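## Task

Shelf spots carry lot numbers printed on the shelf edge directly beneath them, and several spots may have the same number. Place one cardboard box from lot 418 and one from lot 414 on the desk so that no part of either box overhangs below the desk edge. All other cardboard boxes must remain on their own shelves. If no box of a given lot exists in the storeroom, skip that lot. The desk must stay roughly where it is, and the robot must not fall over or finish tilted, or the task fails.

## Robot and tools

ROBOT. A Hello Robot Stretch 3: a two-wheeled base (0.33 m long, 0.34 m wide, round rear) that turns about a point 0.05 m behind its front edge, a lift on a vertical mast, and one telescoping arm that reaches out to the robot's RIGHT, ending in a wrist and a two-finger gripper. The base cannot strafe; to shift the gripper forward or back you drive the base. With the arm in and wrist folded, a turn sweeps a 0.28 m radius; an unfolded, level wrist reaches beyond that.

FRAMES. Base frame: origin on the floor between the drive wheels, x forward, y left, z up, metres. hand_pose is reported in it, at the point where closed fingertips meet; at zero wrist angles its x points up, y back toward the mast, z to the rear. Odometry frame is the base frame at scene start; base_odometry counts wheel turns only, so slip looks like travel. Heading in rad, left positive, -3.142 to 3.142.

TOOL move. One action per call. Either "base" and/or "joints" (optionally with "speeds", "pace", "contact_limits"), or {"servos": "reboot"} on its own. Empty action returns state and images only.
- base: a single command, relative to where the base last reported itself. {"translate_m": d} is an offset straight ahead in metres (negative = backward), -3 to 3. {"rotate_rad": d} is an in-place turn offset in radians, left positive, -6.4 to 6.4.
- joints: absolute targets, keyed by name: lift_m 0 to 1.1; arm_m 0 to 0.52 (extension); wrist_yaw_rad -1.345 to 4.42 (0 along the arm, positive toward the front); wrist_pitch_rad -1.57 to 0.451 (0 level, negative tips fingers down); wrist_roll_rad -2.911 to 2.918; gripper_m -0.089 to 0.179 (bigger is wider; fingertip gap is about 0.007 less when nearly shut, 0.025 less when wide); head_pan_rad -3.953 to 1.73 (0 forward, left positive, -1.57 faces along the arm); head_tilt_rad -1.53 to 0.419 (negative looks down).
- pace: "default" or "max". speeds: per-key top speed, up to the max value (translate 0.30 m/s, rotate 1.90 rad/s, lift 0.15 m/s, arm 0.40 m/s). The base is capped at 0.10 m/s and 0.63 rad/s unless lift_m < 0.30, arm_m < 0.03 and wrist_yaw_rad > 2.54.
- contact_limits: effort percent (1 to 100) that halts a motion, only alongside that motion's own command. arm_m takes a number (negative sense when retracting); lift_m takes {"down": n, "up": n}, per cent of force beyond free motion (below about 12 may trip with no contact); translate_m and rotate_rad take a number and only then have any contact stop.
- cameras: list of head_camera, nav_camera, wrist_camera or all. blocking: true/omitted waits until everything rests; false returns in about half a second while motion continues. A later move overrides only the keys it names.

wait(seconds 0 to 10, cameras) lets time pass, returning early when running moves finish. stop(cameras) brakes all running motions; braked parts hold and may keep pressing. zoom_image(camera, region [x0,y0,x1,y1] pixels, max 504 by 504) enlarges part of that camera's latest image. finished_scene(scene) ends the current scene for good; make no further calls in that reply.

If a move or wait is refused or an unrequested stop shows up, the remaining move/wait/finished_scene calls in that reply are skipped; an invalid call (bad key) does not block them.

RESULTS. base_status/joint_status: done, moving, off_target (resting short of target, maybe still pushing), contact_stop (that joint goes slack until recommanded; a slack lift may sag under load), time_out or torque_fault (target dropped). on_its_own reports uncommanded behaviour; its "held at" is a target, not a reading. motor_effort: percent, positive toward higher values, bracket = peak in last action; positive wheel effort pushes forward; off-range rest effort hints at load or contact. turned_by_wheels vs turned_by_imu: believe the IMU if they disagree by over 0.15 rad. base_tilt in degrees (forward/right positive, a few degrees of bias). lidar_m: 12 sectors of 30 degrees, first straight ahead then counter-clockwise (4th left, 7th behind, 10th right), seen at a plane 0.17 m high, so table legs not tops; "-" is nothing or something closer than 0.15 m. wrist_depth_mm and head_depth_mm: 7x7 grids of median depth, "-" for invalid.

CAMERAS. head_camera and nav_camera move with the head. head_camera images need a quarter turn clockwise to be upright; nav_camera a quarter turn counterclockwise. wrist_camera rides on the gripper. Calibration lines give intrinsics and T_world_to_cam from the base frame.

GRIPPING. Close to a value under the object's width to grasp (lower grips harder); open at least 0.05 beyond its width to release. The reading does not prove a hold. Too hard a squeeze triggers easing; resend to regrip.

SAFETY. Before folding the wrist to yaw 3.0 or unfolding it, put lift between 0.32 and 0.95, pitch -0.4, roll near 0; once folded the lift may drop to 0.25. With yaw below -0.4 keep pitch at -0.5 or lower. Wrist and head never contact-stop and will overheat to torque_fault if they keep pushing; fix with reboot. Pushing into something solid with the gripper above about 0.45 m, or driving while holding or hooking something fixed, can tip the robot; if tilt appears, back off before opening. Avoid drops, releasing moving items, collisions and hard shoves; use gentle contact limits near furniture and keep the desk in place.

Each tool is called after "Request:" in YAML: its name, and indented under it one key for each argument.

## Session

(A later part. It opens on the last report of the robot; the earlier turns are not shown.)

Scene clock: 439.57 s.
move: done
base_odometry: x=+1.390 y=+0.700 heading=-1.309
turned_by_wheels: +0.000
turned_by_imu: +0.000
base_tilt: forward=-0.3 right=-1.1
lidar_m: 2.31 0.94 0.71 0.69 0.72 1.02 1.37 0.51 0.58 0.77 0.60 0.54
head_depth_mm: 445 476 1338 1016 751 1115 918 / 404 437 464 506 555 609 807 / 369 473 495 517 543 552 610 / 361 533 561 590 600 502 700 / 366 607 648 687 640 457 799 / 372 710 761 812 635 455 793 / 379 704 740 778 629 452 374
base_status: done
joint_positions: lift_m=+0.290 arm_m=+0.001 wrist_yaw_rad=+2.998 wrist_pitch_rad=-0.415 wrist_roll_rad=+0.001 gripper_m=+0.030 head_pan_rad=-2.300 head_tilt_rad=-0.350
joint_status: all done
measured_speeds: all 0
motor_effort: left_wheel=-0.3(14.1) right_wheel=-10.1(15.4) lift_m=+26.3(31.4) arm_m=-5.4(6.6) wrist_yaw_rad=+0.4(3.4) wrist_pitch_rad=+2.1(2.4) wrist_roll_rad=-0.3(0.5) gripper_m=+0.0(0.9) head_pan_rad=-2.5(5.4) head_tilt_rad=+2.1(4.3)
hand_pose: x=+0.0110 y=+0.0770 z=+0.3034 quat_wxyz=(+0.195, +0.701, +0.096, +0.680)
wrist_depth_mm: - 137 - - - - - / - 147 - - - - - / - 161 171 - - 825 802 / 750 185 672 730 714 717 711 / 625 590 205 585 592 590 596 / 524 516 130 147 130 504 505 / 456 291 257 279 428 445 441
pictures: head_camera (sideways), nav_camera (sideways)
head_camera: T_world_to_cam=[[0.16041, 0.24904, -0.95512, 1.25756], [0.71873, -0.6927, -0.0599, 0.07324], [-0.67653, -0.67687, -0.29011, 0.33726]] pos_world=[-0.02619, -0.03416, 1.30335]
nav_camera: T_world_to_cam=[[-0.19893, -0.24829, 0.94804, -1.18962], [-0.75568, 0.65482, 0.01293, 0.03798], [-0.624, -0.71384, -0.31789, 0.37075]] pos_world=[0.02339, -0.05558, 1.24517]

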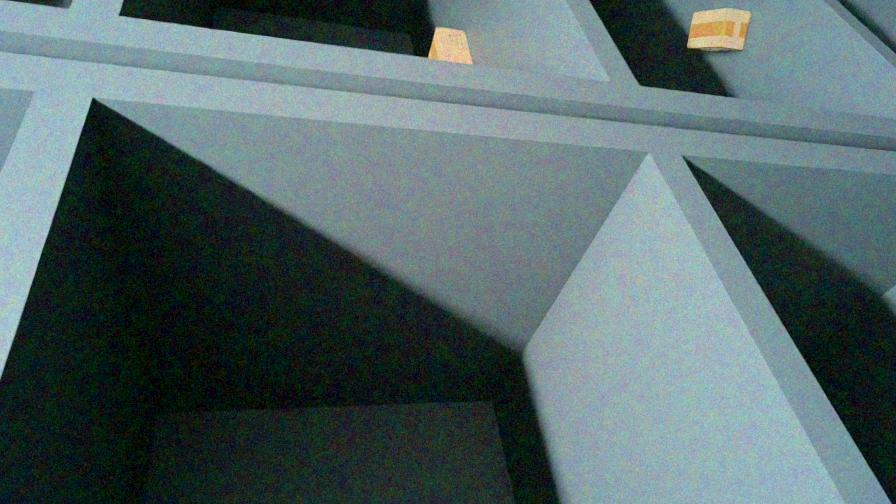

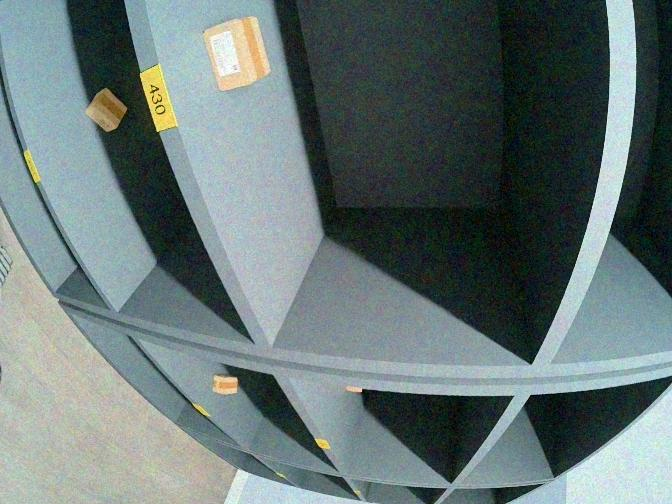

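Request:
zoom_image:
  camera: "nav_camera"
  region: [0, 130, 70, 200]

Request:
zoom_image:
  camera: "nav_camera"
  region: [180, 370, 360, 500]

Request:
move:
  base: {"translate_m":-0.75}
  joints: {"head_pan_rad":-2.1,"head_tilt_rad":-0.5}
  pace: "max"
  cameras: ["nav_camera"]

Scaled by 7.200 from the camera's image (finer frame: 792x594).

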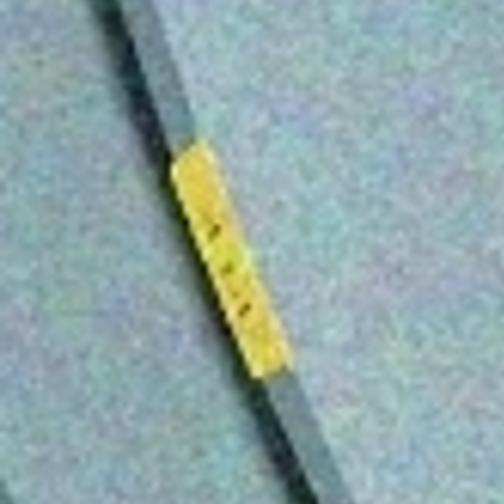

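Scaled by 2.800 from the camera's image (finer frame: 792x594).

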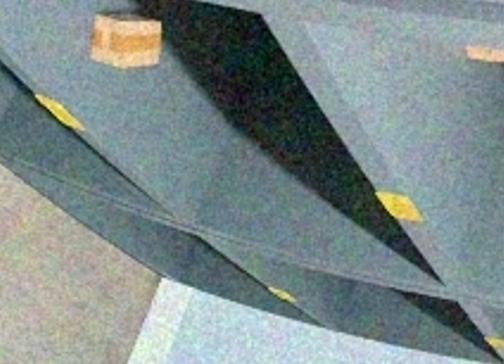

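Scene clock: 450.20 s.
move: done
base_odometry: x=+1.196 y=+1.424 heading=-1.309
turned_by_wheels: +0.000
turned_by_imu: -0.001
base_tilt: forward=-0.4 right=-1.2
lidar_m: 2.14 0.98 0.74 0.72 0.76 1.06 1.55 0.65 0.76 0.74 0.38 0.43
head_depth_mm: 650 691 722 712 515 837 786 / 725 783 828 730 507 902 778 / 717 784 863 721 503 868 777 / 682 739 809 714 499 413 774 / 646 699 760 707 496 394 771 / 616 662 715 588 491 380 746 / 586 629 679 691 489 378 707
base_status: done
joint_positions: lift_m=+0.290 arm_m=+0.001 wrist_yaw_rad=+2.998 wrist_pitch_rad=-0.415 wrist_roll_rad=+0.001 gripper_m=+0.030 head_pan_rad=-2.100 head_tilt_rad=-0.500
joint_status: all done
measured_speeds: all 0
motor_effort: left_wheel=+1.7(10.4) right_wheel=-7.9(17.8) lift_m=+26.4(31.5) arm_m=-2.6(4.0) wrist_yaw_rad=+1.8(3.7) wrist_pitch_rad=+2.3(2.3) wrist_roll_rad=-0.3(0.5) gripper_m=+0.5(0.9) head_pan_rad=+3.7(4.1) head_tilt_rad=-3.7(5.3)
hand_pose: x=+0.0110 y=+0.0770 z=+0.3034 quat_wxyz=(+0.195, +0.701, +0.096, +0.680)
wrist_depth_mm: - 137 - - - - - / - 148 - - - - - / - 161 170 - - 844 853 / 744 186 673 735 717 719 707 / 621 595 206 586 592 597 587 / 526 529 130 148 130 507 508 / 456 292 257 281 425 440 440
pictures: nav_camera (sideways)
nav_camera: T_world_to_cam=[[-0.21563, -0.40238, 0.88972, -1.1134], [-0.87149, 0.4903, 0.01053, 0.04177], [-0.44047, -0.77311, -0.45639, 0.54992]] pos_world=[0.03854, -0.04334, 1.24115]

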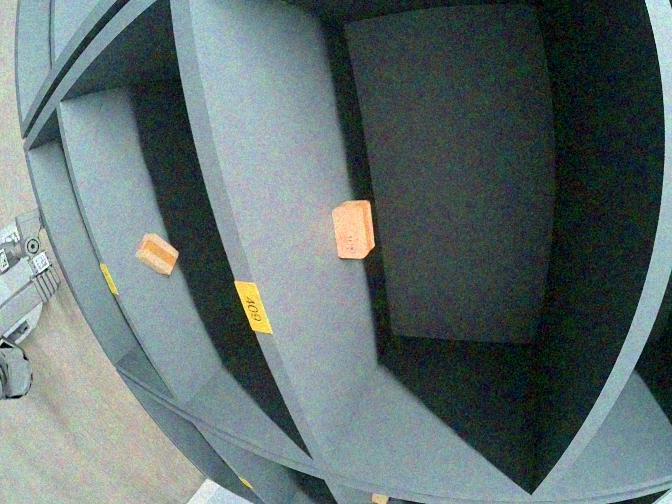

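Request:
zoom_image:
  camera: "nav_camera"
  region: [80, 240, 150, 310]

Request:
move:
  joints: {"head_pan_rad":-2.55,"head_tilt_rad":-0.6}
  cameras: ["head_camera"]

Request:
move:
  joints: {"head_pan_rad":-1.3,"head_tilt_rad":-0.75}
  cameras: ["nav_camera","head_camera"]

Scaled by 7.200 from the camera's image (finer frame: 792x594).

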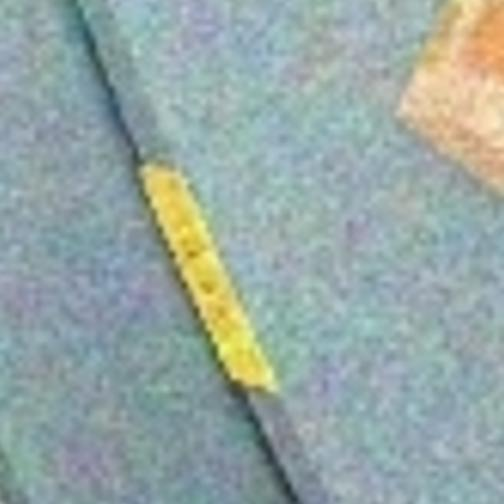

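Scene clock: 460.60 s.
move: done
base_odometry: x=+1.196 y=+1.424 heading=-1.309
turned_by_wheels: +0.000
turned_by_imu: +0.000
base_tilt: forward=-0.3 right=-1.3
lidar_m: 2.13 0.98 0.74 0.72 0.76 1.07 1.54 0.65 0.76 0.74 0.38 0.43
head_depth_mm: 1276 1362 1196 1574 1774 1496 1247 / 539 627 822 1414 1585 1460 1237 / 542 587 647 726 860 1112 1209 / 580 634 702 616 883 894 1129 / 622 687 753 578 972 862 775 / 675 749 799 572 463 858 716 / 722 787 815 566 427 825 696
base_status: not commanded
joint_positions: lift_m=+0.290 arm_m=+0.001 wrist_yaw_rad=+2.998 wrist_pitch_rad=-0.415 wrist_roll_rad=+0.001 gripper_m=+0.030 head_pan_rad=-2.557 head_tilt_rad=-0.603
joint_status: all done
measured_speeds: all 0
motor_effort: left_wheel=+1.6(1.9) right_wheel=-7.3(8.3) lift_m=+22.8(23.8) arm_m=-0.6(1.6) wrist_yaw_rad=+0.0(2.6) wrist_pitch_rad=+2.2(2.4) wrist_roll_rad=-0.2(0.5) gripper_m=+0.5(0.8) head_pan_rad=-2.1(4.8) head_tilt_rad=-4.0(7.1)
hand_pose: x=+0.0110 y=+0.0770 z=+0.3034 quat_wxyz=(+0.195, +0.701, +0.096, +0.680)
wrist_depth_mm: - 137 - - - - - / - 147 - - - - - / - 161 170 - - 849 838 / 735 185 678 732 711 712 712 / 622 593 205 584 594 599 586 / 522 520 130 147 130 505 505 / 457 290 257 280 426 445 440
pictures: head_camera (sideways)
head_camera: T_world_to_cam=[[0.41009, 0.32678, -0.85149, 1.12081], [0.53234, -0.84384, -0.06746, 0.08424], [-0.74057, -0.42562, -0.52001, 0.63684]] pos_world=[-0.03286, -0.02413, 1.29121]

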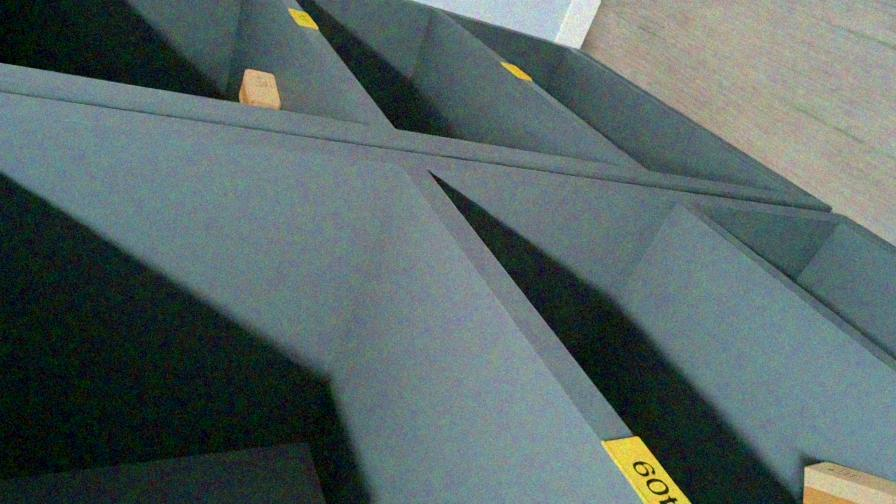

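Scene clock: 461.73 s.
move: done
base_odometry: x=+1.196 y=+1.424 heading=-1.309
turned_by_wheels: +0.000
turned_by_imu: +0.000
base_tilt: forward=-0.4 right=-1.2
lidar_m: 2.14 0.98 0.74 0.72 0.76 1.07 1.54 0.65 0.76 0.74 0.38 0.43
head_depth_mm: 577 641 628 472 378 797 672 / 595 664 622 468 387 792 680 / 614 689 615 464 396 787 693 / 604 683 609 460 408 781 716 / 471 525 554 456 749 779 1017 / 385 421 463 452 573 687 908 / 326 351 380 423 515 683 1079
base_status: not commanded
joint_positions: lift_m=+0.290 arm_m=+0.001 wrist_yaw_rad=+2.998 wrist_pitch_rad=-0.415 wrist_roll_rad=+0.001 gripper_m=+0.030 head_pan_rad=-1.273 head_tilt_rad=-0.755
joint_status: all done
measured_speeds: all 0
motor_effort: left_wheel=+1.4(1.8) right_wheel=-7.7(8.2) lift_m=+22.8(24.0) arm_m=-0.4(1.4) wrist_yaw_rad=+1.4(3.6) wrist_pitch_rad=+2.1(2.3) wrist_roll_rad=-0.3(0.4) gripper_m=+0.4(0.8) head_pan_rad=-1.3(7.0) head_tilt_rad=-2.9(7.4)
hand_pose: x=+0.0110 y=+0.0770 z=+0.3034 quat_wxyz=(+0.195, +0.701, +0.096, +0.680)
wrist_depth_mm: - 137 - - - - - / - 148 - - - - - / - 161 171 - - 847 838 / 752 186 670 730 719 712 712 / 615 593 205 586 603 598 591 / 526 522 130 147 130 511 504 / 451 289 257 280 421 442 441
pictures: head_camera (sideways), nav_camera (sideways)
head_camera: T_world_to_cam=[[-0.23389, 0.60376, -0.76209, 1.00815], [0.95678, 0.28224, -0.07003, 0.08489], [0.17281, -0.74553, -0.64368, 0.79214]] pos_world=[0.01768, -0.04207, 1.28413]
nav_camera: T_world_to_cam=[[0.21188, -0.63171, 0.74569, -0.92821], [-0.95017, -0.31166, 0.00596, 0.04825], [0.22864, -0.7098, -0.66627, 0.81886]] pos_world=[0.05529, 0.0099, 1.23745]

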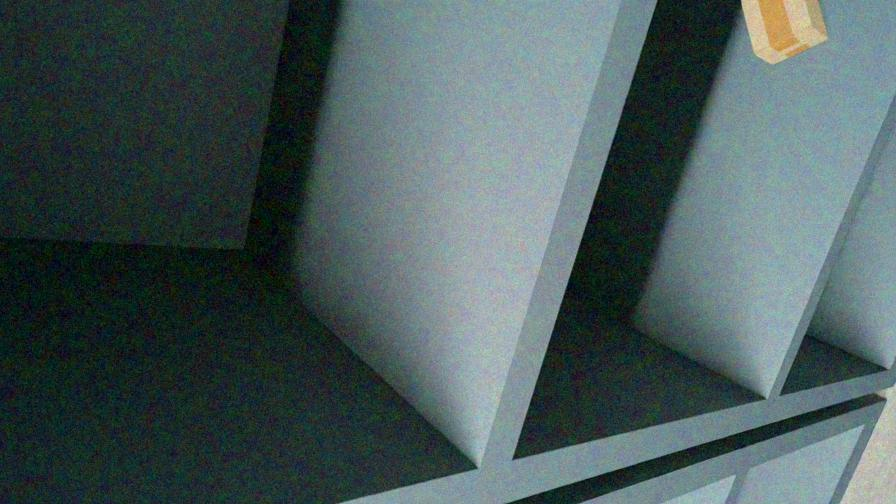

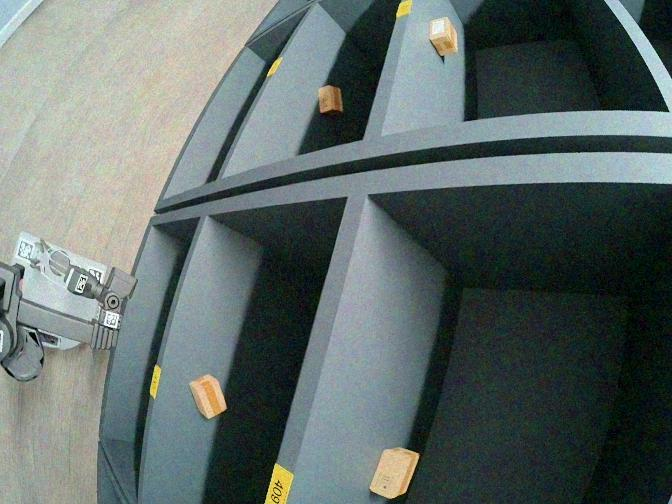

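Request:
zoom_image:
  camera: "nav_camera"
  region: [135, 350, 235, 420]

Request:
zoom_image:
  camera: "nav_camera"
  region: [250, 40, 350, 120]

Request:
move:
  base: {"translate_m":-0.5}
  joints: {"head_pan_rad":-2.2,"head_tilt_rad":-0.6}
  cameras: ["nav_camera","head_camera"]

Scaled by 5.040 from the camera's image (finer frame: 792x594).

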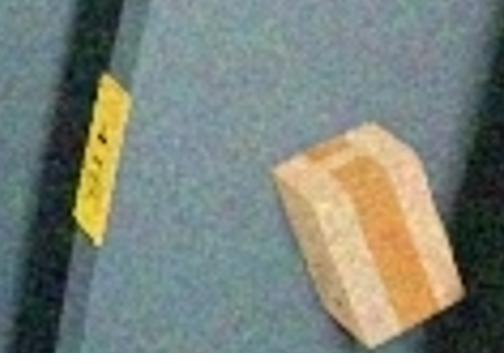

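Scaled by 5.040 from the camera's image (finer frame: 792x594).

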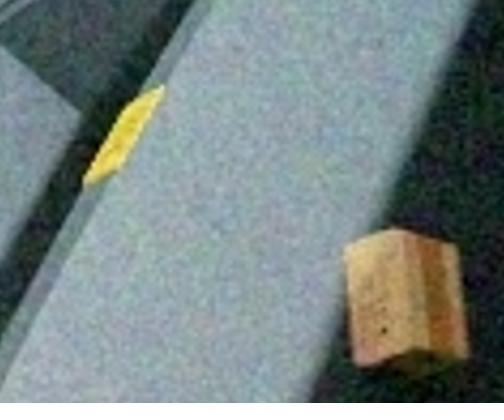

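Scene clock: 475.57 s.
move: done
base_odometry: x=+1.066 y=+1.907 heading=-1.309
turned_by_wheels: +0.000
turned_by_imu: +0.000
base_tilt: forward=-0.3 right=-1.1
lidar_m: 1.70 1.01 0.76 0.74 0.78 1.10 1.06 0.98 0.28 0.40 0.76 0.80
head_depth_mm: 872 987 925 603 1041 889 1183 / 808 908 916 598 961 879 1093 / 753 831 877 592 475 876 749 / - - 305 341 412 822 710 / - - 296 325 366 431 495 / - - - 291 323 365 481 / - - 302 342 400 353 715
base_status: done
joint_positions: lift_m=+0.290 arm_m=+0.001 wrist_yaw_rad=+2.998 wrist_pitch_rad=-0.415 wrist_roll_rad=+0.001 gripper_m=+0.030 head_pan_rad=-2.200 head_tilt_rad=-0.600
joint_status: all done
measured_speeds: all 0
motor_effort: left_wheel=-3.2(11.0) right_wheel=-8.9(14.0) lift_m=+24.5(25.4) arm_m=+3.0(3.1) wrist_yaw_rad=+1.6(2.8) wrist_pitch_rad=+2.3(2.4) wrist_roll_rad=-0.3(0.5) gripper_m=+0.5(0.9) head_pan_rad=+3.4(6.0) head_tilt_rad=-5.2(6.3)
hand_pose: x=+0.0110 y=+0.0770 z=+0.3034 quat_wxyz=(+0.195, +0.701, +0.096, +0.680)
wrist_depth_mm: - 136 - - - - - / - 147 - - - - - / - 161 171 826 830 867 855 / 754 186 673 730 714 714 709 / 622 592 205 579 602 595 592 / 521 519 129 147 130 507 506 / 455 291 258 280 425 440 442
pictures: head_camera (sideways), nav_camera (sideways)
head_camera: T_world_to_cam=[[0.26862, 0.4477, -0.85288, 1.12345], [0.79359, -0.6047, -0.06748, 0.08264], [-0.54595, -0.65871, -0.51773, 0.63269]] pos_world=[-0.02194, -0.03625, 1.29131]
nav_camera: T_world_to_cam=[[-0.30553, -0.44869, 0.83983, -1.04785], [-0.81879, 0.57403, 0.0088, 0.04367], [-0.48604, -0.68496, -0.54277, 0.66256]] pos_world=[0.03763, -0.0414, 1.23925]

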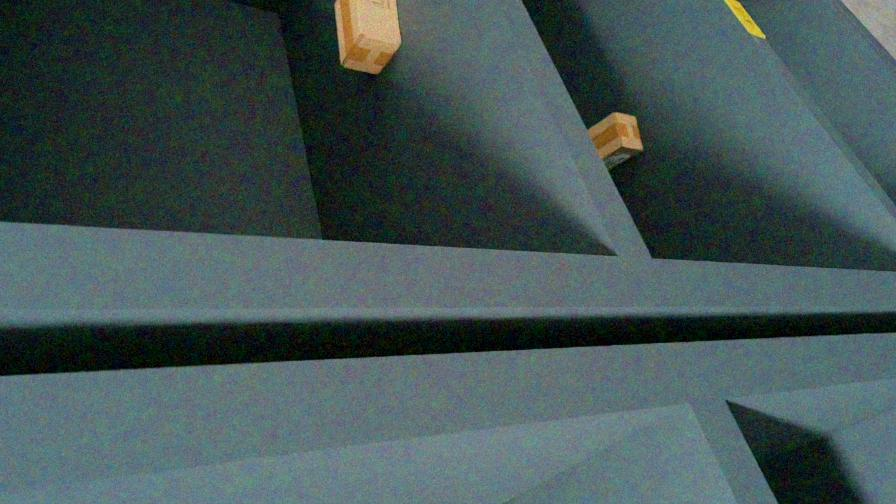

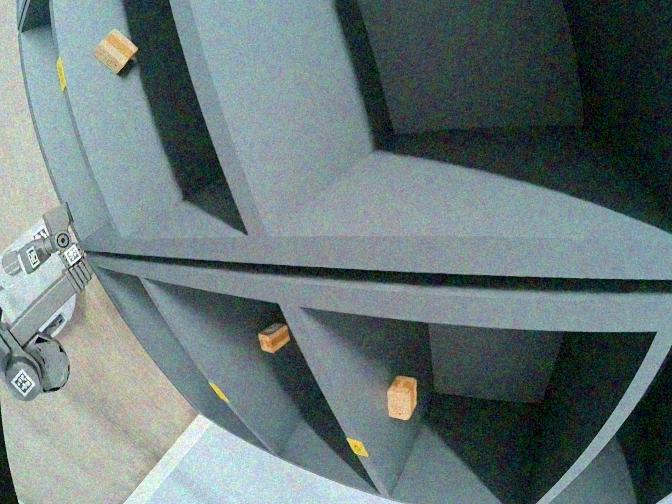

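Request:
zoom_image:
  camera: "nav_camera"
  region: [200, 370, 250, 420]

Request:
zoom_image:
  camera: "nav_camera"
  region: [330, 420, 390, 470]

Request:
zoom_image:
  camera: "head_camera"
  region: [700, 0, 790, 50]

Request:
move:
  joints: {"head_pan_rad":-1.1,"head_tilt_rad":-0.6}
  cameras: ["head_camera"]

Scaled by 10.080 from the camera's image (finer frame: 792x594).

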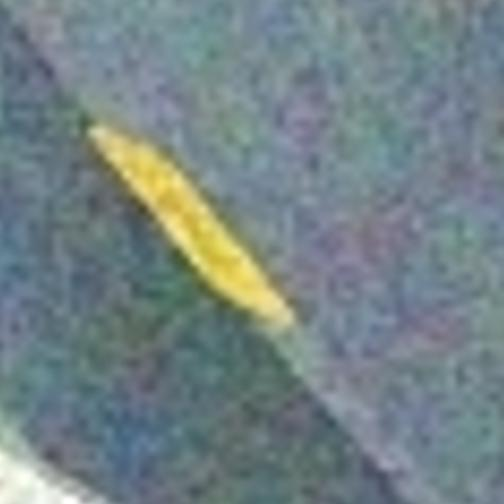

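Scaled by 8.400 from the camera's image (finer frame: 792x594).

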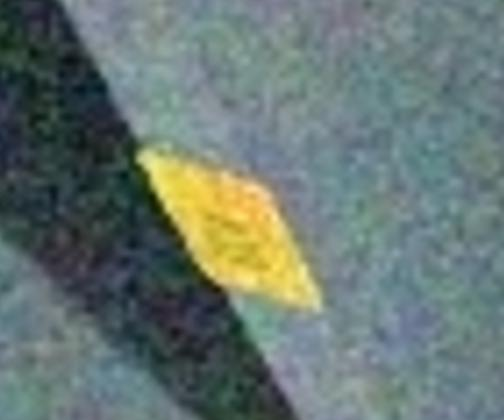

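Scaled by 5.600 from the camera's image (finer frame: 1280x720).

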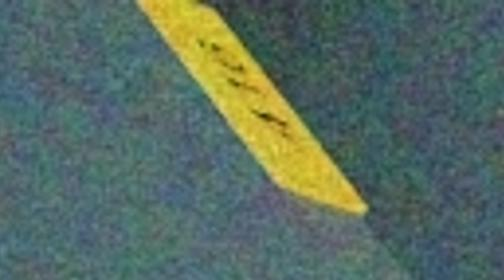

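Scene clock: 486.33 s.
move: done
base_odometry: x=+1.066 y=+1.907 heading=-1.309
turned_by_wheels: +0.000
turned_by_imu: +0.000
base_tilt: forward=-0.3 right=-1.3
lidar_m: 1.70 1.01 0.76 0.74 0.77 1.10 1.06 0.98 0.28 0.40 0.75 0.79
head_depth_mm: 574 620 674 603 447 356 706 / 605 653 715 598 444 360 730 / 638 696 752 590 440 373 730 / 674 739 790 584 437 800 726 / 715 793 830 578 434 861 720 / 764 846 855 574 462 857 734 / 788 851 848 570 961 855 1068
base_status: not commanded
joint_positions: lift_m=+0.290 arm_m=+0.001 wrist_yaw_rad=+2.998 wrist_pitch_rad=-0.415 wrist_roll_rad=+0.001 gripper_m=+0.030 head_pan_rad=-1.070 head_tilt_rad=-0.600
joint_status: all done
measured_speeds: all 0
motor_effort: left_wheel=-3.4(3.8) right_wheel=-8.1(9.2) lift_m=+26.4(26.9) arm_m=+4.4(4.5) wrist_yaw_rad=+2.1(3.2) wrist_pitch_rad=+2.2(2.3) wrist_roll_rad=-0.3(0.4) gripper_m=+0.2(1.0) head_pan_rad=-2.0(6.2) head_tilt_rad=-4.6(8.6)
hand_pose: x=+0.0110 y=+0.0770 z=+0.3034 quat_wxyz=(+0.195, +0.701, +0.096, +0.680)
wrist_depth_mm: - 137 - - - - - / - 147 - - - - - / - 161 171 829 828 862 840 / 751 185 675 732 717 706 716 / 618 594 206 580 593 592 587 / 524 524 130 147 130 508 508 / 455 291 257 280 424 444 440
pictures: head_camera (sideways)
head_camera: T_world_to_cam=[[-0.29042, 0.43421, -0.85272, 1.12666], [0.88549, 0.45973, -0.06749, 0.08211], [0.36271, -0.77467, -0.518, 0.62751]] pos_world=[0.02689, -0.04083, 1.29131]

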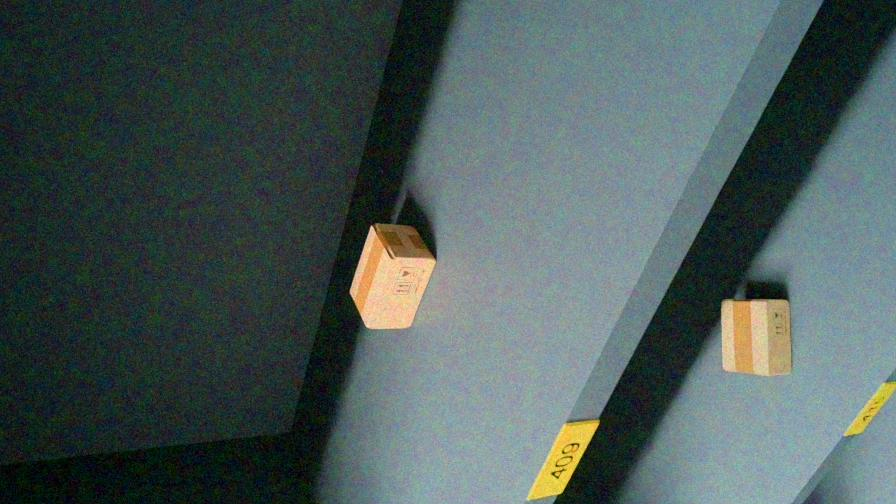

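Request:
zoom_image:
  camera: "head_camera"
  region: [826, 368, 896, 448]

Request:
move:
  base: {"translate_m":-0.55}
  joints: {"head_pan_rad":-1.9,"head_tilt_rad":-0.6}
  cameras: ["nav_camera"]

Request:
zoom_image:
  camera: "nav_camera"
  region: [30, 90, 330, 390]

Scaled by 6.300 from the camera's image (finer frame: 1280x720).

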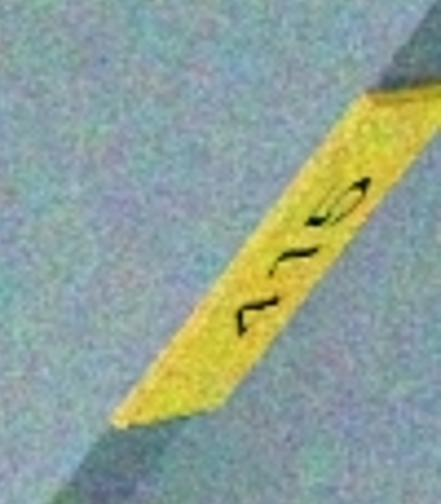

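Scene clock: 499.33 s.
move: done
base_odometry: x=+0.924 y=+2.439 heading=-1.309
turned_by_wheels: +0.000
turned_by_imu: -0.001
base_tilt: forward=-0.3 right=-1.2
lidar_m: 1.32 1.04 0.78 0.76 0.72 0.54 0.53 0.54 0.71 0.70 0.49 0.43
head_depth_mm: 640 698 749 605 448 794 736 / 619 685 758 596 443 387 733 / 602 662 734 591 440 373 730 / 583 640 715 586 435 360 726 / 566 620 690 580 424 348 710 / 550 603 666 573 423 345 703 / 536 585 644 570 428 343 683
base_status: done
joint_positions: lift_m=+0.290 arm_m=+0.001 wrist_yaw_rad=+2.998 wrist_pitch_rad=-0.415 wrist_roll_rad=+0.001 gripper_m=+0.030 head_pan_rad=-1.900 head_tilt_rad=-0.600
joint_status: all done
measured_speeds: all 0
motor_effort: left_wheel=-7.1(10.1) right_wheel=-6.8(15.4) lift_m=+29.0(30.1) arm_m=+7.3(7.7) wrist_yaw_rad=+0.1(3.2) wrist_pitch_rad=+2.2(2.4) wrist_roll_rad=-0.3(0.7) gripper_m=+0.5(1.3) head_pan_rad=+3.5(4.4) head_tilt_rad=-3.0(6.0)
hand_pose: x=+0.0110 y=+0.0770 z=+0.3034 quat_wxyz=(+0.195, +0.701, +0.096, +0.680)
wrist_depth_mm: 684 137 - - - - - / - 147 - - - - - / 693 162 171 839 862 861 861 / 709 185 672 731 715 721 708 / 618 598 206 583 603 600 590 / 528 520 130 147 130 508 508 / 457 292 259 280 423 444 443
pictures: nav_camera (sideways)
nav_camera: T_world_to_cam=[[-0.15934, -0.51914, 0.83971, -1.04859], [-0.95185, 0.30644, 0.00882, 0.04451], [-0.26189, -0.79787, -0.54297, 0.66144]] pos_world=[0.04851, -0.03026, 1.23925]

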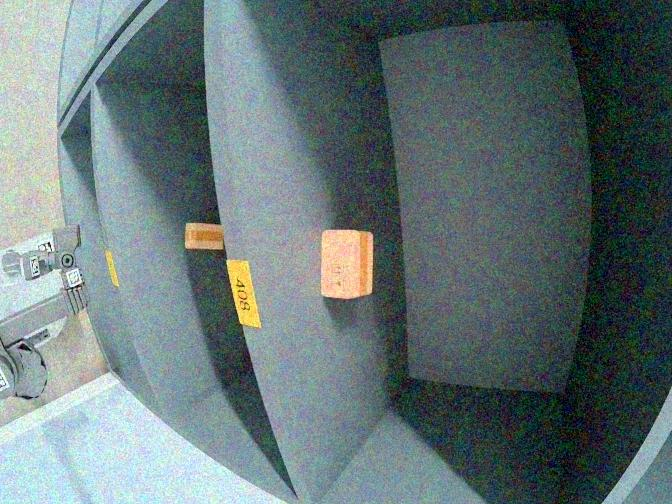

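Scaled by 1.680 from the camera's image (finer frame: 792x594).

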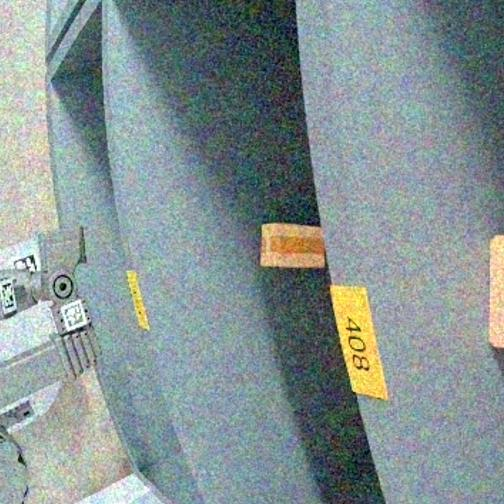

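Request:
zoom_image:
  camera: "nav_camera"
  region: [95, 240, 135, 300]

Request:
move:
  joints: {"head_pan_rad":-1.7,"head_tilt_rad":-0.8}
  cameras: ["head_camera"]

Scaled by 8.400 from the camera's image (finer frame: 792x594).

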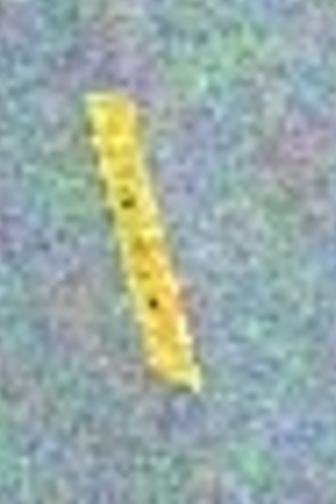

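Scene clock: 506.13 s.
move: done
base_odometry: x=+0.924 y=+2.439 heading=-1.309
turned_by_wheels: +0.000
turned_by_imu: +0.000
base_tilt: forward=-0.4 right=-1.3
lidar_m: 1.32 1.04 0.78 0.76 0.72 0.54 0.53 0.54 0.71 0.70 0.49 0.43
head_depth_mm: 584 668 573 443 382 774 1020 / 581 661 569 440 380 772 1017 / 576 658 562 425 376 770 704 / 570 652 556 432 370 762 702 / 565 645 551 430 367 757 700 / 563 637 546 426 360 753 684 / 559 633 539 423 358 750 679
base_status: not commanded
joint_positions: lift_m=+0.290 arm_m=+0.001 wrist_yaw_rad=+2.998 wrist_pitch_rad=-0.415 wrist_roll_rad=+0.001 gripper_m=+0.030 head_pan_rad=-1.693 head_tilt_rad=-0.804
joint_status: all done
measured_speeds: all 0
motor_effort: left_wheel=-7.2(7.6) right_wheel=-5.4(6.5) lift_m=+30.9(30.9) arm_m=+8.3(9.1) wrist_yaw_rad=+1.1(2.5) wrist_pitch_rad=+2.2(2.3) wrist_roll_rad=-0.3(0.4) gripper_m=+0.3(0.7) head_pan_rad=+2.3(4.7) head_tilt_rad=-5.3(7.0)
hand_pose: x=+0.0110 y=+0.0770 z=+0.3034 quat_wxyz=(+0.195, +0.701, +0.096, +0.680)
wrist_depth_mm: 681 137 - - - - - / - 148 - - - - - / 718 162 171 840 858 871 843 / 714 186 677 727 737 714 718 / 621 590 205 580 595 602 590 / 522 523 130 147 130 503 511 / 456 292 257 280 427 442 444
pictures: head_camera (sideways)
head_camera: T_world_to_cam=[[0.03722, 0.68228, -0.73014, 0.96491], [0.98909, -0.12936, -0.07046, 0.08532], [-0.14252, -0.71955, -0.67965, 0.84086]] pos_world=[-0.00046, -0.04226, 1.28202]

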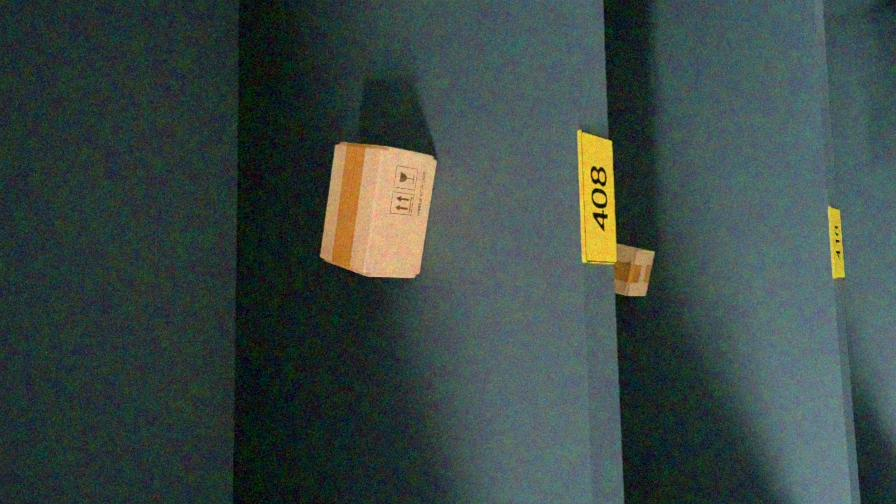

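Request:
zoom_image:
  camera: "head_camera"
  region: [810, 190, 870, 290]

Scaled by 5.040 from the camera's image (finer frame: 1280x720).

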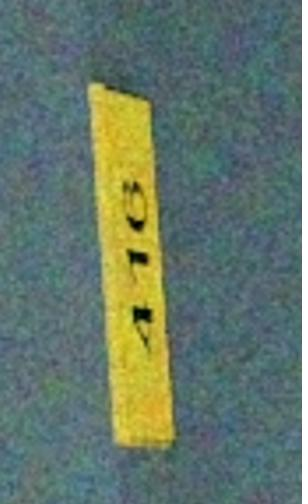

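Request:
move:
  base: {"translate_m":0.82}
  joints: {"head_pan_rad":-1.6}
  pace: "max"
  cameras: ["head_camera"]

Request:
zoom_image:
  camera: "head_camera"
  region: [750, 0, 896, 504]

Request:
move:
  base: {"translate_m":0.8}
  pace: "max"
  cameras: ["head_camera"]

Request:
zoom_image:
  camera: "head_camera"
  region: [750, 0, 896, 504]

Request:
move:
  base: {"translate_m":0.8}
  pace: "max"
  cameras: ["head_camera"]

Request:
zoom_image:
  camera: "head_camera"
  region: [750, 0, 896, 504]

Scene clock: 530.43 s.
move: done
base_odometry: x=+1.136 y=+1.647 heading=-1.309
turned_by_wheels: +0.000
turned_by_imu: +0.000
base_tilt: forward=-0.2 right=-1.2
lidar_m: 1.44 1.00 0.75 0.73 0.77 1.08 1.32 0.45 0.53 0.73 0.65 0.55
head_depth_mm: 595 676 578 446 395 776 830 / 596 676 572 443 397 772 1016 / 598 676 567 439 842 769 1009 / 599 671 540 435 837 761 1009 / 599 666 515 432 833 740 1022 / 599 670 528 428 823 756 1016 / 602 669 543 425 822 752 1009
base_status: done
joint_positions: lift_m=+0.290 arm_m=+0.001 wrist_yaw_rad=+2.998 wrist_pitch_rad=-0.415 wrist_roll_rad=+0.001 gripper_m=+0.030 head_pan_rad=-1.600 head_tilt_rad=-0.800
joint_status: all done
measured_speeds: all 0
motor_effort: left_wheel=+3.6(15.7) right_wheel=+3.8(11.9) lift_m=+26.1(31.2) arm_m=+11.2(11.7) wrist_yaw_rad=+1.5(3.2) wrist_pitch_rad=+2.1(2.4) wrist_roll_rad=-0.4(0.5) gripper_m=+0.3(0.8) head_pan_rad=+3.4(5.1) head_tilt_rad=+2.3(3.1)
hand_pose: x=+0.0110 y=+0.0770 z=+0.3034 quat_wxyz=(+0.195, +0.701, +0.096, +0.680)
wrist_depth_mm: - 137 - - - - - / - 148 - - - - - / - 161 171 833 831 862 853 / 756 185 675 729 719 706 717 / 610 594 205 584 591 603 587 / 526 516 130 147 130 510 506 / 457 290 256 280 422 441 441
pictures: head_camera (sideways)
head_camera: T_world_to_cam=[[-0.02645, 0.6802, -0.73255, 0.96845], [0.99683, -0.03709, -0.07043, 0.08519], [-0.07508, -0.73208, -0.67707, 0.83713]] pos_world=[0.00354, -0.04273, 1.28222]

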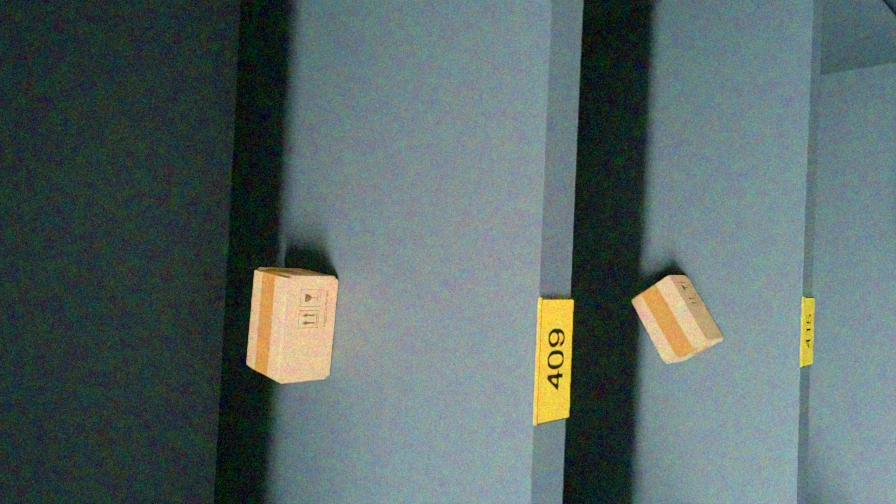

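Scaled by 1.000.

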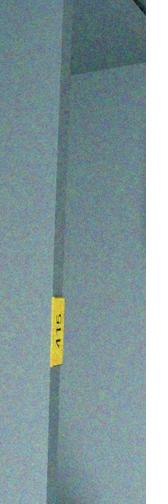

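Scene clock: 534.43 s.
move: done
base_odometry: x=+1.343 y=+0.874 heading=-1.309
turned_by_wheels: +0.000
turned_by_imu: +0.001
base_tilt: forward=-0.3 right=-1.1
lidar_m: 1.59 0.95 0.72 0.70 0.73 1.03 1.19 0.42 0.38 0.76 0.80 0.69
head_depth_mm: 608 633 553 446 549 612 1019 / 624 693 572 442 774 755 893 / 625 696 566 440 882 769 1045 / 625 697 560 435 879 762 1048 / 626 695 553 431 872 760 1053 / 628 687 547 428 846 753 1057 / 628 685 541 424 836 749 1052
base_status: done
joint_positions: lift_m=+0.290 arm_m=+0.001 wrist_yaw_rad=+2.998 wrist_pitch_rad=-0.415 wrist_roll_rad=+0.001 gripper_m=+0.030 head_pan_rad=-1.600 head_tilt_rad=-0.800
joint_status: not commanded
measured_speeds: all 0
motor_effort: left_wheel=+2.5(11.8) right_wheel=+2.9(14.6) lift_m=+26.4(31.8) arm_m=+12.1(12.9) wrist_yaw_rad=+1.3(3.1) wrist_pitch_rad=+2.2(2.3) wrist_roll_rad=-0.2(0.6) gripper_m=+0.4(1.0) head_pan_rad=+2.7(3.8) head_tilt_rad=+2.2(3.0)
hand_pose: x=+0.0110 y=+0.0770 z=+0.3034 quat_wxyz=(+0.195, +0.701, +0.096, +0.680)
wrist_depth_mm: - 137 - - - - - / - 148 - - - - - / - 160 170 - - 816 803 / 741 185 672 734 729 711 707 / 621 589 206 577 601 597 582 / 525 519 130 148 130 508 502 / 459 293 256 278 425 443 443
pictures: head_camera (sideways)
head_camera: T_world_to_cam=[[-0.02652, 0.68015, -0.73259, 0.9685], [0.99683, -0.03704, -0.07048, 0.08526], [-0.07507, -0.73213, -0.67701, 0.83706]] pos_world=[0.00354, -0.04273, 1.28222]

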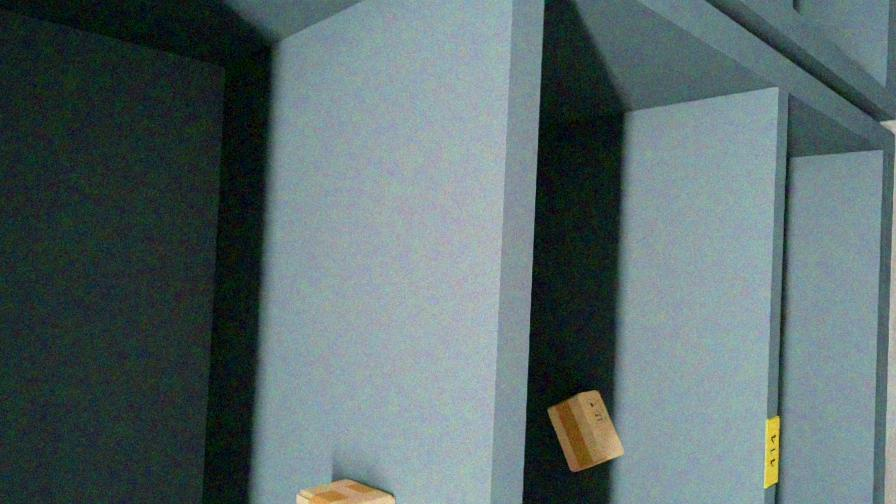

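Scaled by 1.000.

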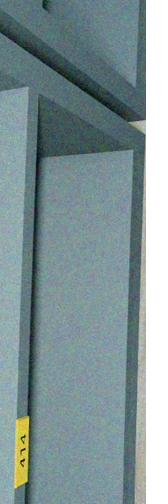

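Scene clock: 538.43 s.
move: done
base_odometry: x=+1.550 y=+0.101 heading=-1.309
turned_by_wheels: +0.000
turned_by_imu: +0.000
base_tilt: forward=-0.3 right=-1.2
lidar_m: 1.82 0.91 0.68 0.66 0.70 0.98 1.97 1.07 0.35 0.35 0.84 0.84
head_depth_mm: - 298 370 421 875 775 1087 / 356 340 362 411 525 741 1079 / 632 675 532 443 557 711 1012 / 657 714 561 450 901 781 1074 / 656 718 555 446 895 775 1075 / 656 719 549 443 892 773 1074 / 659 713 543 441 881 768 1068
base_status: done
joint_positions: lift_m=+0.290 arm_m=+0.001 wrist_yaw_rad=+2.998 wrist_pitch_rad=-0.415 wrist_roll_rad=+0.001 gripper_m=+0.030 head_pan_rad=-1.600 head_tilt_rad=-0.800
joint_status: not commanded
measured_speeds: all 0
motor_effort: left_wheel=+2.4(15.4) right_wheel=+3.6(11.2) lift_m=+27.0(27.2) arm_m=+12.7(13.5) wrist_yaw_rad=+1.1(3.0) wrist_pitch_rad=+2.1(2.4) wrist_roll_rad=-0.3(0.4) gripper_m=+0.0(1.2) head_pan_rad=+2.2(3.5) head_tilt_rad=+1.6(2.6)
hand_pose: x=+0.0110 y=+0.0770 z=+0.3034 quat_wxyz=(+0.195, +0.701, +0.096, +0.680)
wrist_depth_mm: - 137 - - - - - / - 147 - - - - - / - 162 170 - - - 809 / 718 185 219 722 721 718 719 / 615 587 206 585 600 592 593 / 521 526 130 147 130 506 503 / 454 291 258 280 423 440 441
pictures: head_camera (sideways)
head_camera: T_world_to_cam=[[-0.02652, 0.68015, -0.73259, 0.9685], [0.99683, -0.03704, -0.07048, 0.08526], [-0.07507, -0.73213, -0.67701, 0.83706]] pos_world=[0.00354, -0.04273, 1.28222]

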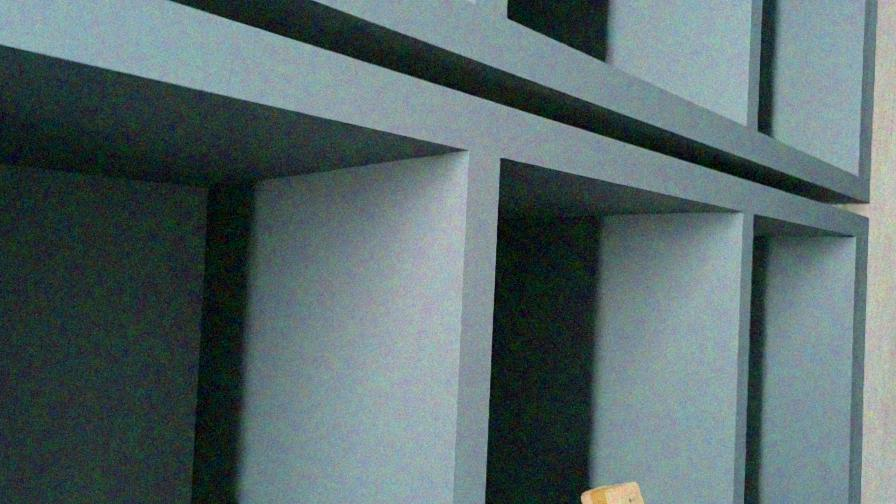

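Scaled by 1.000.

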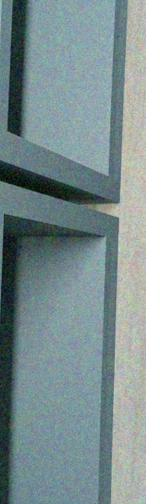

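Request:
move:
  base: {"rotate_rad":-0.3}

Request:
move:
  base: {"translate_m":-0.62}
  pace: "max"

Request:
move:
  base: {"rotate_rad":0.3}
  joints: {"lift_m":0.6,"wrist_pitch_rad":-0.4,"head_tilt_rad":-0.75,"head_pan_rad":-1.57}

Request:
move:
  joints: {"wrist_yaw_rad":0.38,"gripper_m":0.179}

Request:
move:
  joints: {"wrist_pitch_rad":-0.32}
  cameras: ["head_camera","wrist_camera"]

Scene clock: 566.53 s.
move: done
base_odometry: x=+1.550 y=+0.101 heading=-1.609
turned_by_wheels: -0.300
turned_by_imu: -0.295
base_tilt: forward=-0.4 right=-1.2
lidar_m: 0.84 1.32 0.76 0.66 0.66 0.77 1.35 1.06 0.92 0.35 0.80 0.88
head_depth_mm: 747 810 579 960 919 1195 1146 / 302 726 570 490 911 1161 1137 / 302 334 384 460 865 823 1109 / 286 316 375 451 566 735 1069 / 325 357 431 439 730 757 1068 / 609 683 548 431 891 754 1047 / 630 682 542 424 887 752 1026
base_status: done
joint_positions: lift_m=+0.290 arm_m=+0.001 wrist_yaw_rad=+2.998 wrist_pitch_rad=-0.415 wrist_roll_rad=+0.001 gripper_m=+0.030 head_pan_rad=-1.600 head_tilt_rad=-0.800
joint_status: not commanded
measured_speeds: all 0
motor_effort: left_wheel=+8.4(11.8) right_wheel=-10.3(14.0) lift_m=+30.9(31.6) arm_m=+12.6(13.8) wrist_yaw_rad=+1.6(3.1) wrist_pitch_rad=+2.2(2.3) wrist_roll_rad=-0.2(0.6) gripper_m=+0.6(0.8) head_pan_rad=+2.4(3.3) head_tilt_rad=+1.1(2.1)
hand_pose: x=+0.0110 y=+0.0770 z=+0.3034 quat_wxyz=(+0.195, +0.701, +0.096, +0.680)
wrist_depth_mm: 522 137 - - - - - / - 147 - - - - - / - 162 170 - 868 894 890 / - 181 219 718 736 726 708 / 611 591 205 579 599 598 592 / 526 517 130 147 130 508 506 / 457 291 258 280 424 444 442
pictures: none

Scene clock: 569.93 s.
move: done
base_odometry: x=+1.573 y=+0.721 heading=-1.608
turned_by_wheels: +0.000
turned_by_imu: +0.000
base_tilt: forward=-0.4 right=-1.3
lidar_m: 1.45 1.01 0.59 0.51 0.51 0.59 1.03 1.44 0.64 0.84 0.84 0.66
head_depth_mm: 612 643 649 777 1001 1297 1143 / 735 741 650 883 962 1261 1144 / 842 796 617 1074 958 1251 1133 / 821 786 606 1100 926 1232 1129 / 800 772 577 1091 896 1219 1121 / 782 762 549 1085 890 1181 1115 / 755 752 541 1062 885 1159 1092
base_status: done
joint_positions: lift_m=+0.290 arm_m=+0.001 wrist_yaw_rad=+2.998 wrist_pitch_rad=-0.415 wrist_roll_rad=+0.001 gripper_m=+0.030 head_pan_rad=-1.600 head_tilt_rad=-0.800
joint_status: not commanded
measured_speeds: all 0
motor_effort: left_wheel=+1.6(13.8) right_wheel=-8.8(14.8) lift_m=+24.0(31.4) arm_m=+9.8(12.8) wrist_yaw_rad=+0.9(3.0) wrist_pitch_rad=+2.2(2.4) wrist_roll_rad=-0.2(0.6) gripper_m=+0.0(0.8) head_pan_rad=+2.1(2.8) head_tilt_rad=+1.1(2.0)
hand_pose: x=+0.0110 y=+0.0770 z=+0.3034 quat_wxyz=(+0.195, +0.701, +0.096, +0.680)
wrist_depth_mm: 416 137 500 531 - - - / 449 147 525 - - - - / 486 162 170 - - 814 856 / 523 183 188 674 693 714 716 / 539 209 206 577 591 591 592 / 526 514 130 147 130 507 503 / 455 293 257 278 423 441 442
pictures: none

Scene clock: 573.60 s.
move: done
base_odometry: x=+1.573 y=+0.721 heading=-1.309
turned_by_wheels: +0.300
turned_by_imu: +0.295
base_tilt: forward=-0.4 right=-1.1
lidar_m: 1.70 0.69 0.52 0.51 0.53 0.75 2.33 0.69 0.65 0.95 0.66 1.41
head_depth_mm: 772 839 638 1088 960 1003 1122 / 776 840 632 1111 952 1218 1134 / 779 844 623 1123 942 1209 1131 / 782 852 590 1123 938 1199 1126 / 789 842 598 1120 936 1194 1125 / 789 841 604 1114 930 1215 1139 / 791 848 597 1091 919 1187 1135
base_status: done
joint_positions: lift_m=+0.600 arm_m=+0.001 wrist_yaw_rad=+2.998 wrist_pitch_rad=-0.415 wrist_roll_rad=+0.001 gripper_m=+0.030 head_pan_rad=-1.570 head_tilt_rad=-0.750
joint_status: all done
measured_speeds: all 0
motor_effort: left_wheel=-7.9(12.4) right_wheel=+9.1(12.6) lift_m=+29.7(33.6) arm_m=+6.5(10.8) wrist_yaw_rad=+1.5(2.9) wrist_pitch_rad=+2.2(5.5) wrist_roll_rad=-0.2(0.5) gripper_m=-0.3(1.0) head_pan_rad=+3.6(4.2) head_tilt_rad=+2.2(3.0)
hand_pose: x=+0.0110 y=+0.0770 z=+0.6134 quat_wxyz=(+0.195, +0.701, +0.096, +0.680)
wrist_depth_mm: 482 137 500 504 513 526 536 / 532 148 529 536 542 - - / - 161 170 - - - - / - 178 188 - - - - / - - 202 148 153 - - / - - 130 146 127 856 840 / 783 812 260 772 721 774 757
pictures: none

Scene clock: 575.93 s.
move: done
base_odometry: x=+1.573 y=+0.721 heading=-1.309
turned_by_wheels: +0.000
turned_by_imu: +0.000
base_tilt: forward=-0.3 right=-1.2
lidar_m: 1.70 0.69 0.52 0.51 0.53 0.75 2.33 0.69 0.65 0.95 0.65 1.41
head_depth_mm: 770 840 637 1085 961 1006 1126 / 774 842 630 1116 950 1212 1129 / 781 849 625 1114 943 1205 1131 / 783 850 586 1126 942 1175 1108 / 785 845 595 1127 935 1196 517 / 787 845 604 1115 925 1214 1117 / 795 849 596 1096 923 1183 1131
base_status: not commanded
joint_positions: lift_m=+0.600 arm_m=+0.001 wrist_yaw_rad=+0.383 wrist_pitch_rad=-0.415 wrist_roll_rad=+0.001 gripper_m=+0.179 head_pan_rad=-1.570 head_tilt_rad=-0.750
joint_status: all done
measured_speeds: all 0
motor_effort: left_wheel=-7.7(8.8) right_wheel=+9.6(10.0) lift_m=+31.0(31.4) arm_m=+3.6(6.8) wrist_yaw_rad=-3.2(6.3) wrist_pitch_rad=+2.2(2.4) wrist_roll_rad=-0.3(0.5) gripper_m=+0.5(85.1) head_pan_rad=+3.4(4.1) head_tilt_rad=+0.3(2.1)
hand_pose: x=+0.0626 y=-0.3541 z=+0.6134 quat_wxyz=(+0.707, +0.275, -0.651, -0.011)
wrist_depth_mm: - 409 488 - - - - / - 432 513 - 519 427 539 / - 454 446 443 440 427 427 / - 548 402 365 348 343 340 / - 146 - 927 323 299 282 / 123 140 - - - - 259 / 744 779 746 - - - 105
pictures: none

Scene clock: 576.67 s.
move: done
base_odometry: x=+1.573 y=+0.721 heading=-1.309
turned_by_wheels: +0.000
turned_by_imu: +0.000
base_tilt: forward=-0.3 right=-1.2
lidar_m: 1.70 0.69 0.52 0.51 0.53 0.75 2.32 0.69 0.65 0.95 0.66 1.41
head_depth_mm: 774 839 638 1088 963 1002 1126 / 776 842 632 1111 952 1215 1138 / 777 847 623 1117 947 1203 1139 / 781 852 591 1125 940 1169 1086 / 784 843 596 1123 931 1196 510 / 791 846 604 1113 927 1214 1094 / 793 846 597 1092 918 1175 1132
base_status: not commanded
joint_positions: lift_m=+0.600 arm_m=+0.001 wrist_yaw_rad=+0.383 wrist_pitch_rad=-0.341 wrist_roll_rad=+0.001 gripper_m=+0.179 head_pan_rad=-1.570 head_tilt_rad=-0.750
joint_status: all done
measured_speeds: all 0
motor_effort: left_wheel=-7.6(8.4) right_wheel=+9.5(10.1) lift_m=+30.6(31.3) arm_m=+3.1(4.0) wrist_yaw_rad=-3.4(4.4) wrist_pitch_rad=+3.5(5.3) wrist_roll_rad=-0.3(0.5) gripper_m=+0.5(1.0) head_pan_rad=+3.3(3.9) head_tilt_rad=+0.9(1.7)
hand_pose: x=+0.0658 y=-0.3620 z=+0.6302 quat_wxyz=(+0.707, +0.251, -0.661, +0.014)
wrist_depth_mm: - 407 495 - - - - / 728 429 498 - - - - / - 460 505 508 498 432 488 / - 494 428 405 399 399 395 / - 147 - 363 335 323 318 / 122 139 - - - 295 266 / 793 765 709 - - - 105
pictures: head_camera (sideways), wrist_camera
head_camera: T_world_to_cam=[[-0.0468, 0.64138, -0.76579, 1.01188], [0.99749, -0.01076, -0.06997, 0.08457], [-0.05311, -0.76715, -0.63927, 0.78781]] pos_world=[0.00484, -0.04373, 1.28443]
wrist_camera: T_world_to_cam=[[-0.91217, -0.40914, -0.02321, -0.06688], [-0.19331, 0.47954, -0.85596, 0.75826], [0.36134, -0.7763, -0.51651, 0.18684]] pos_world=[0.01806, -0.24593, 0.744]

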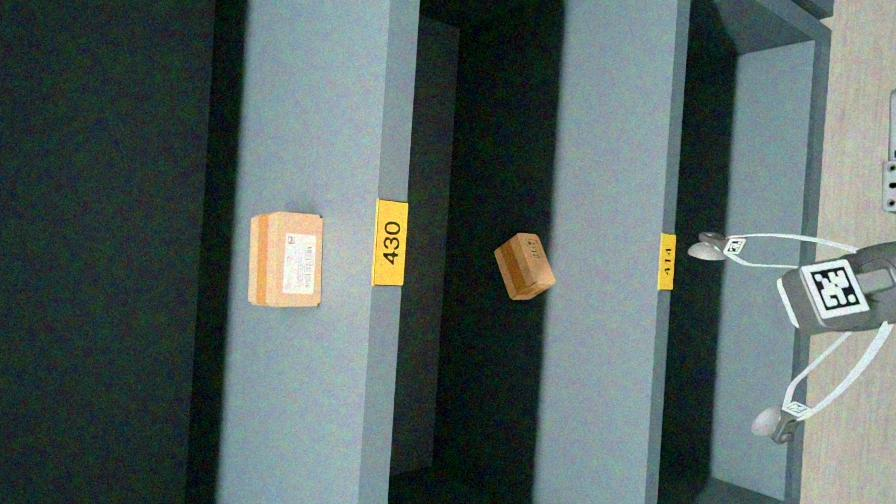

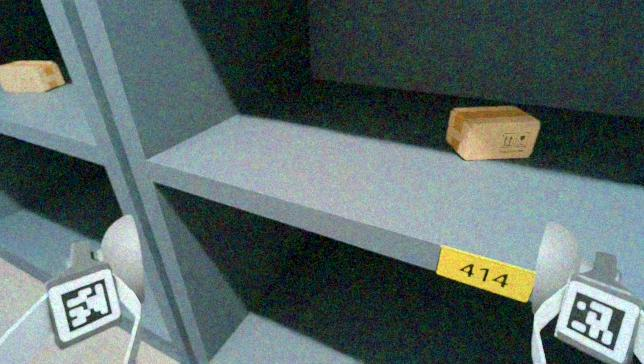

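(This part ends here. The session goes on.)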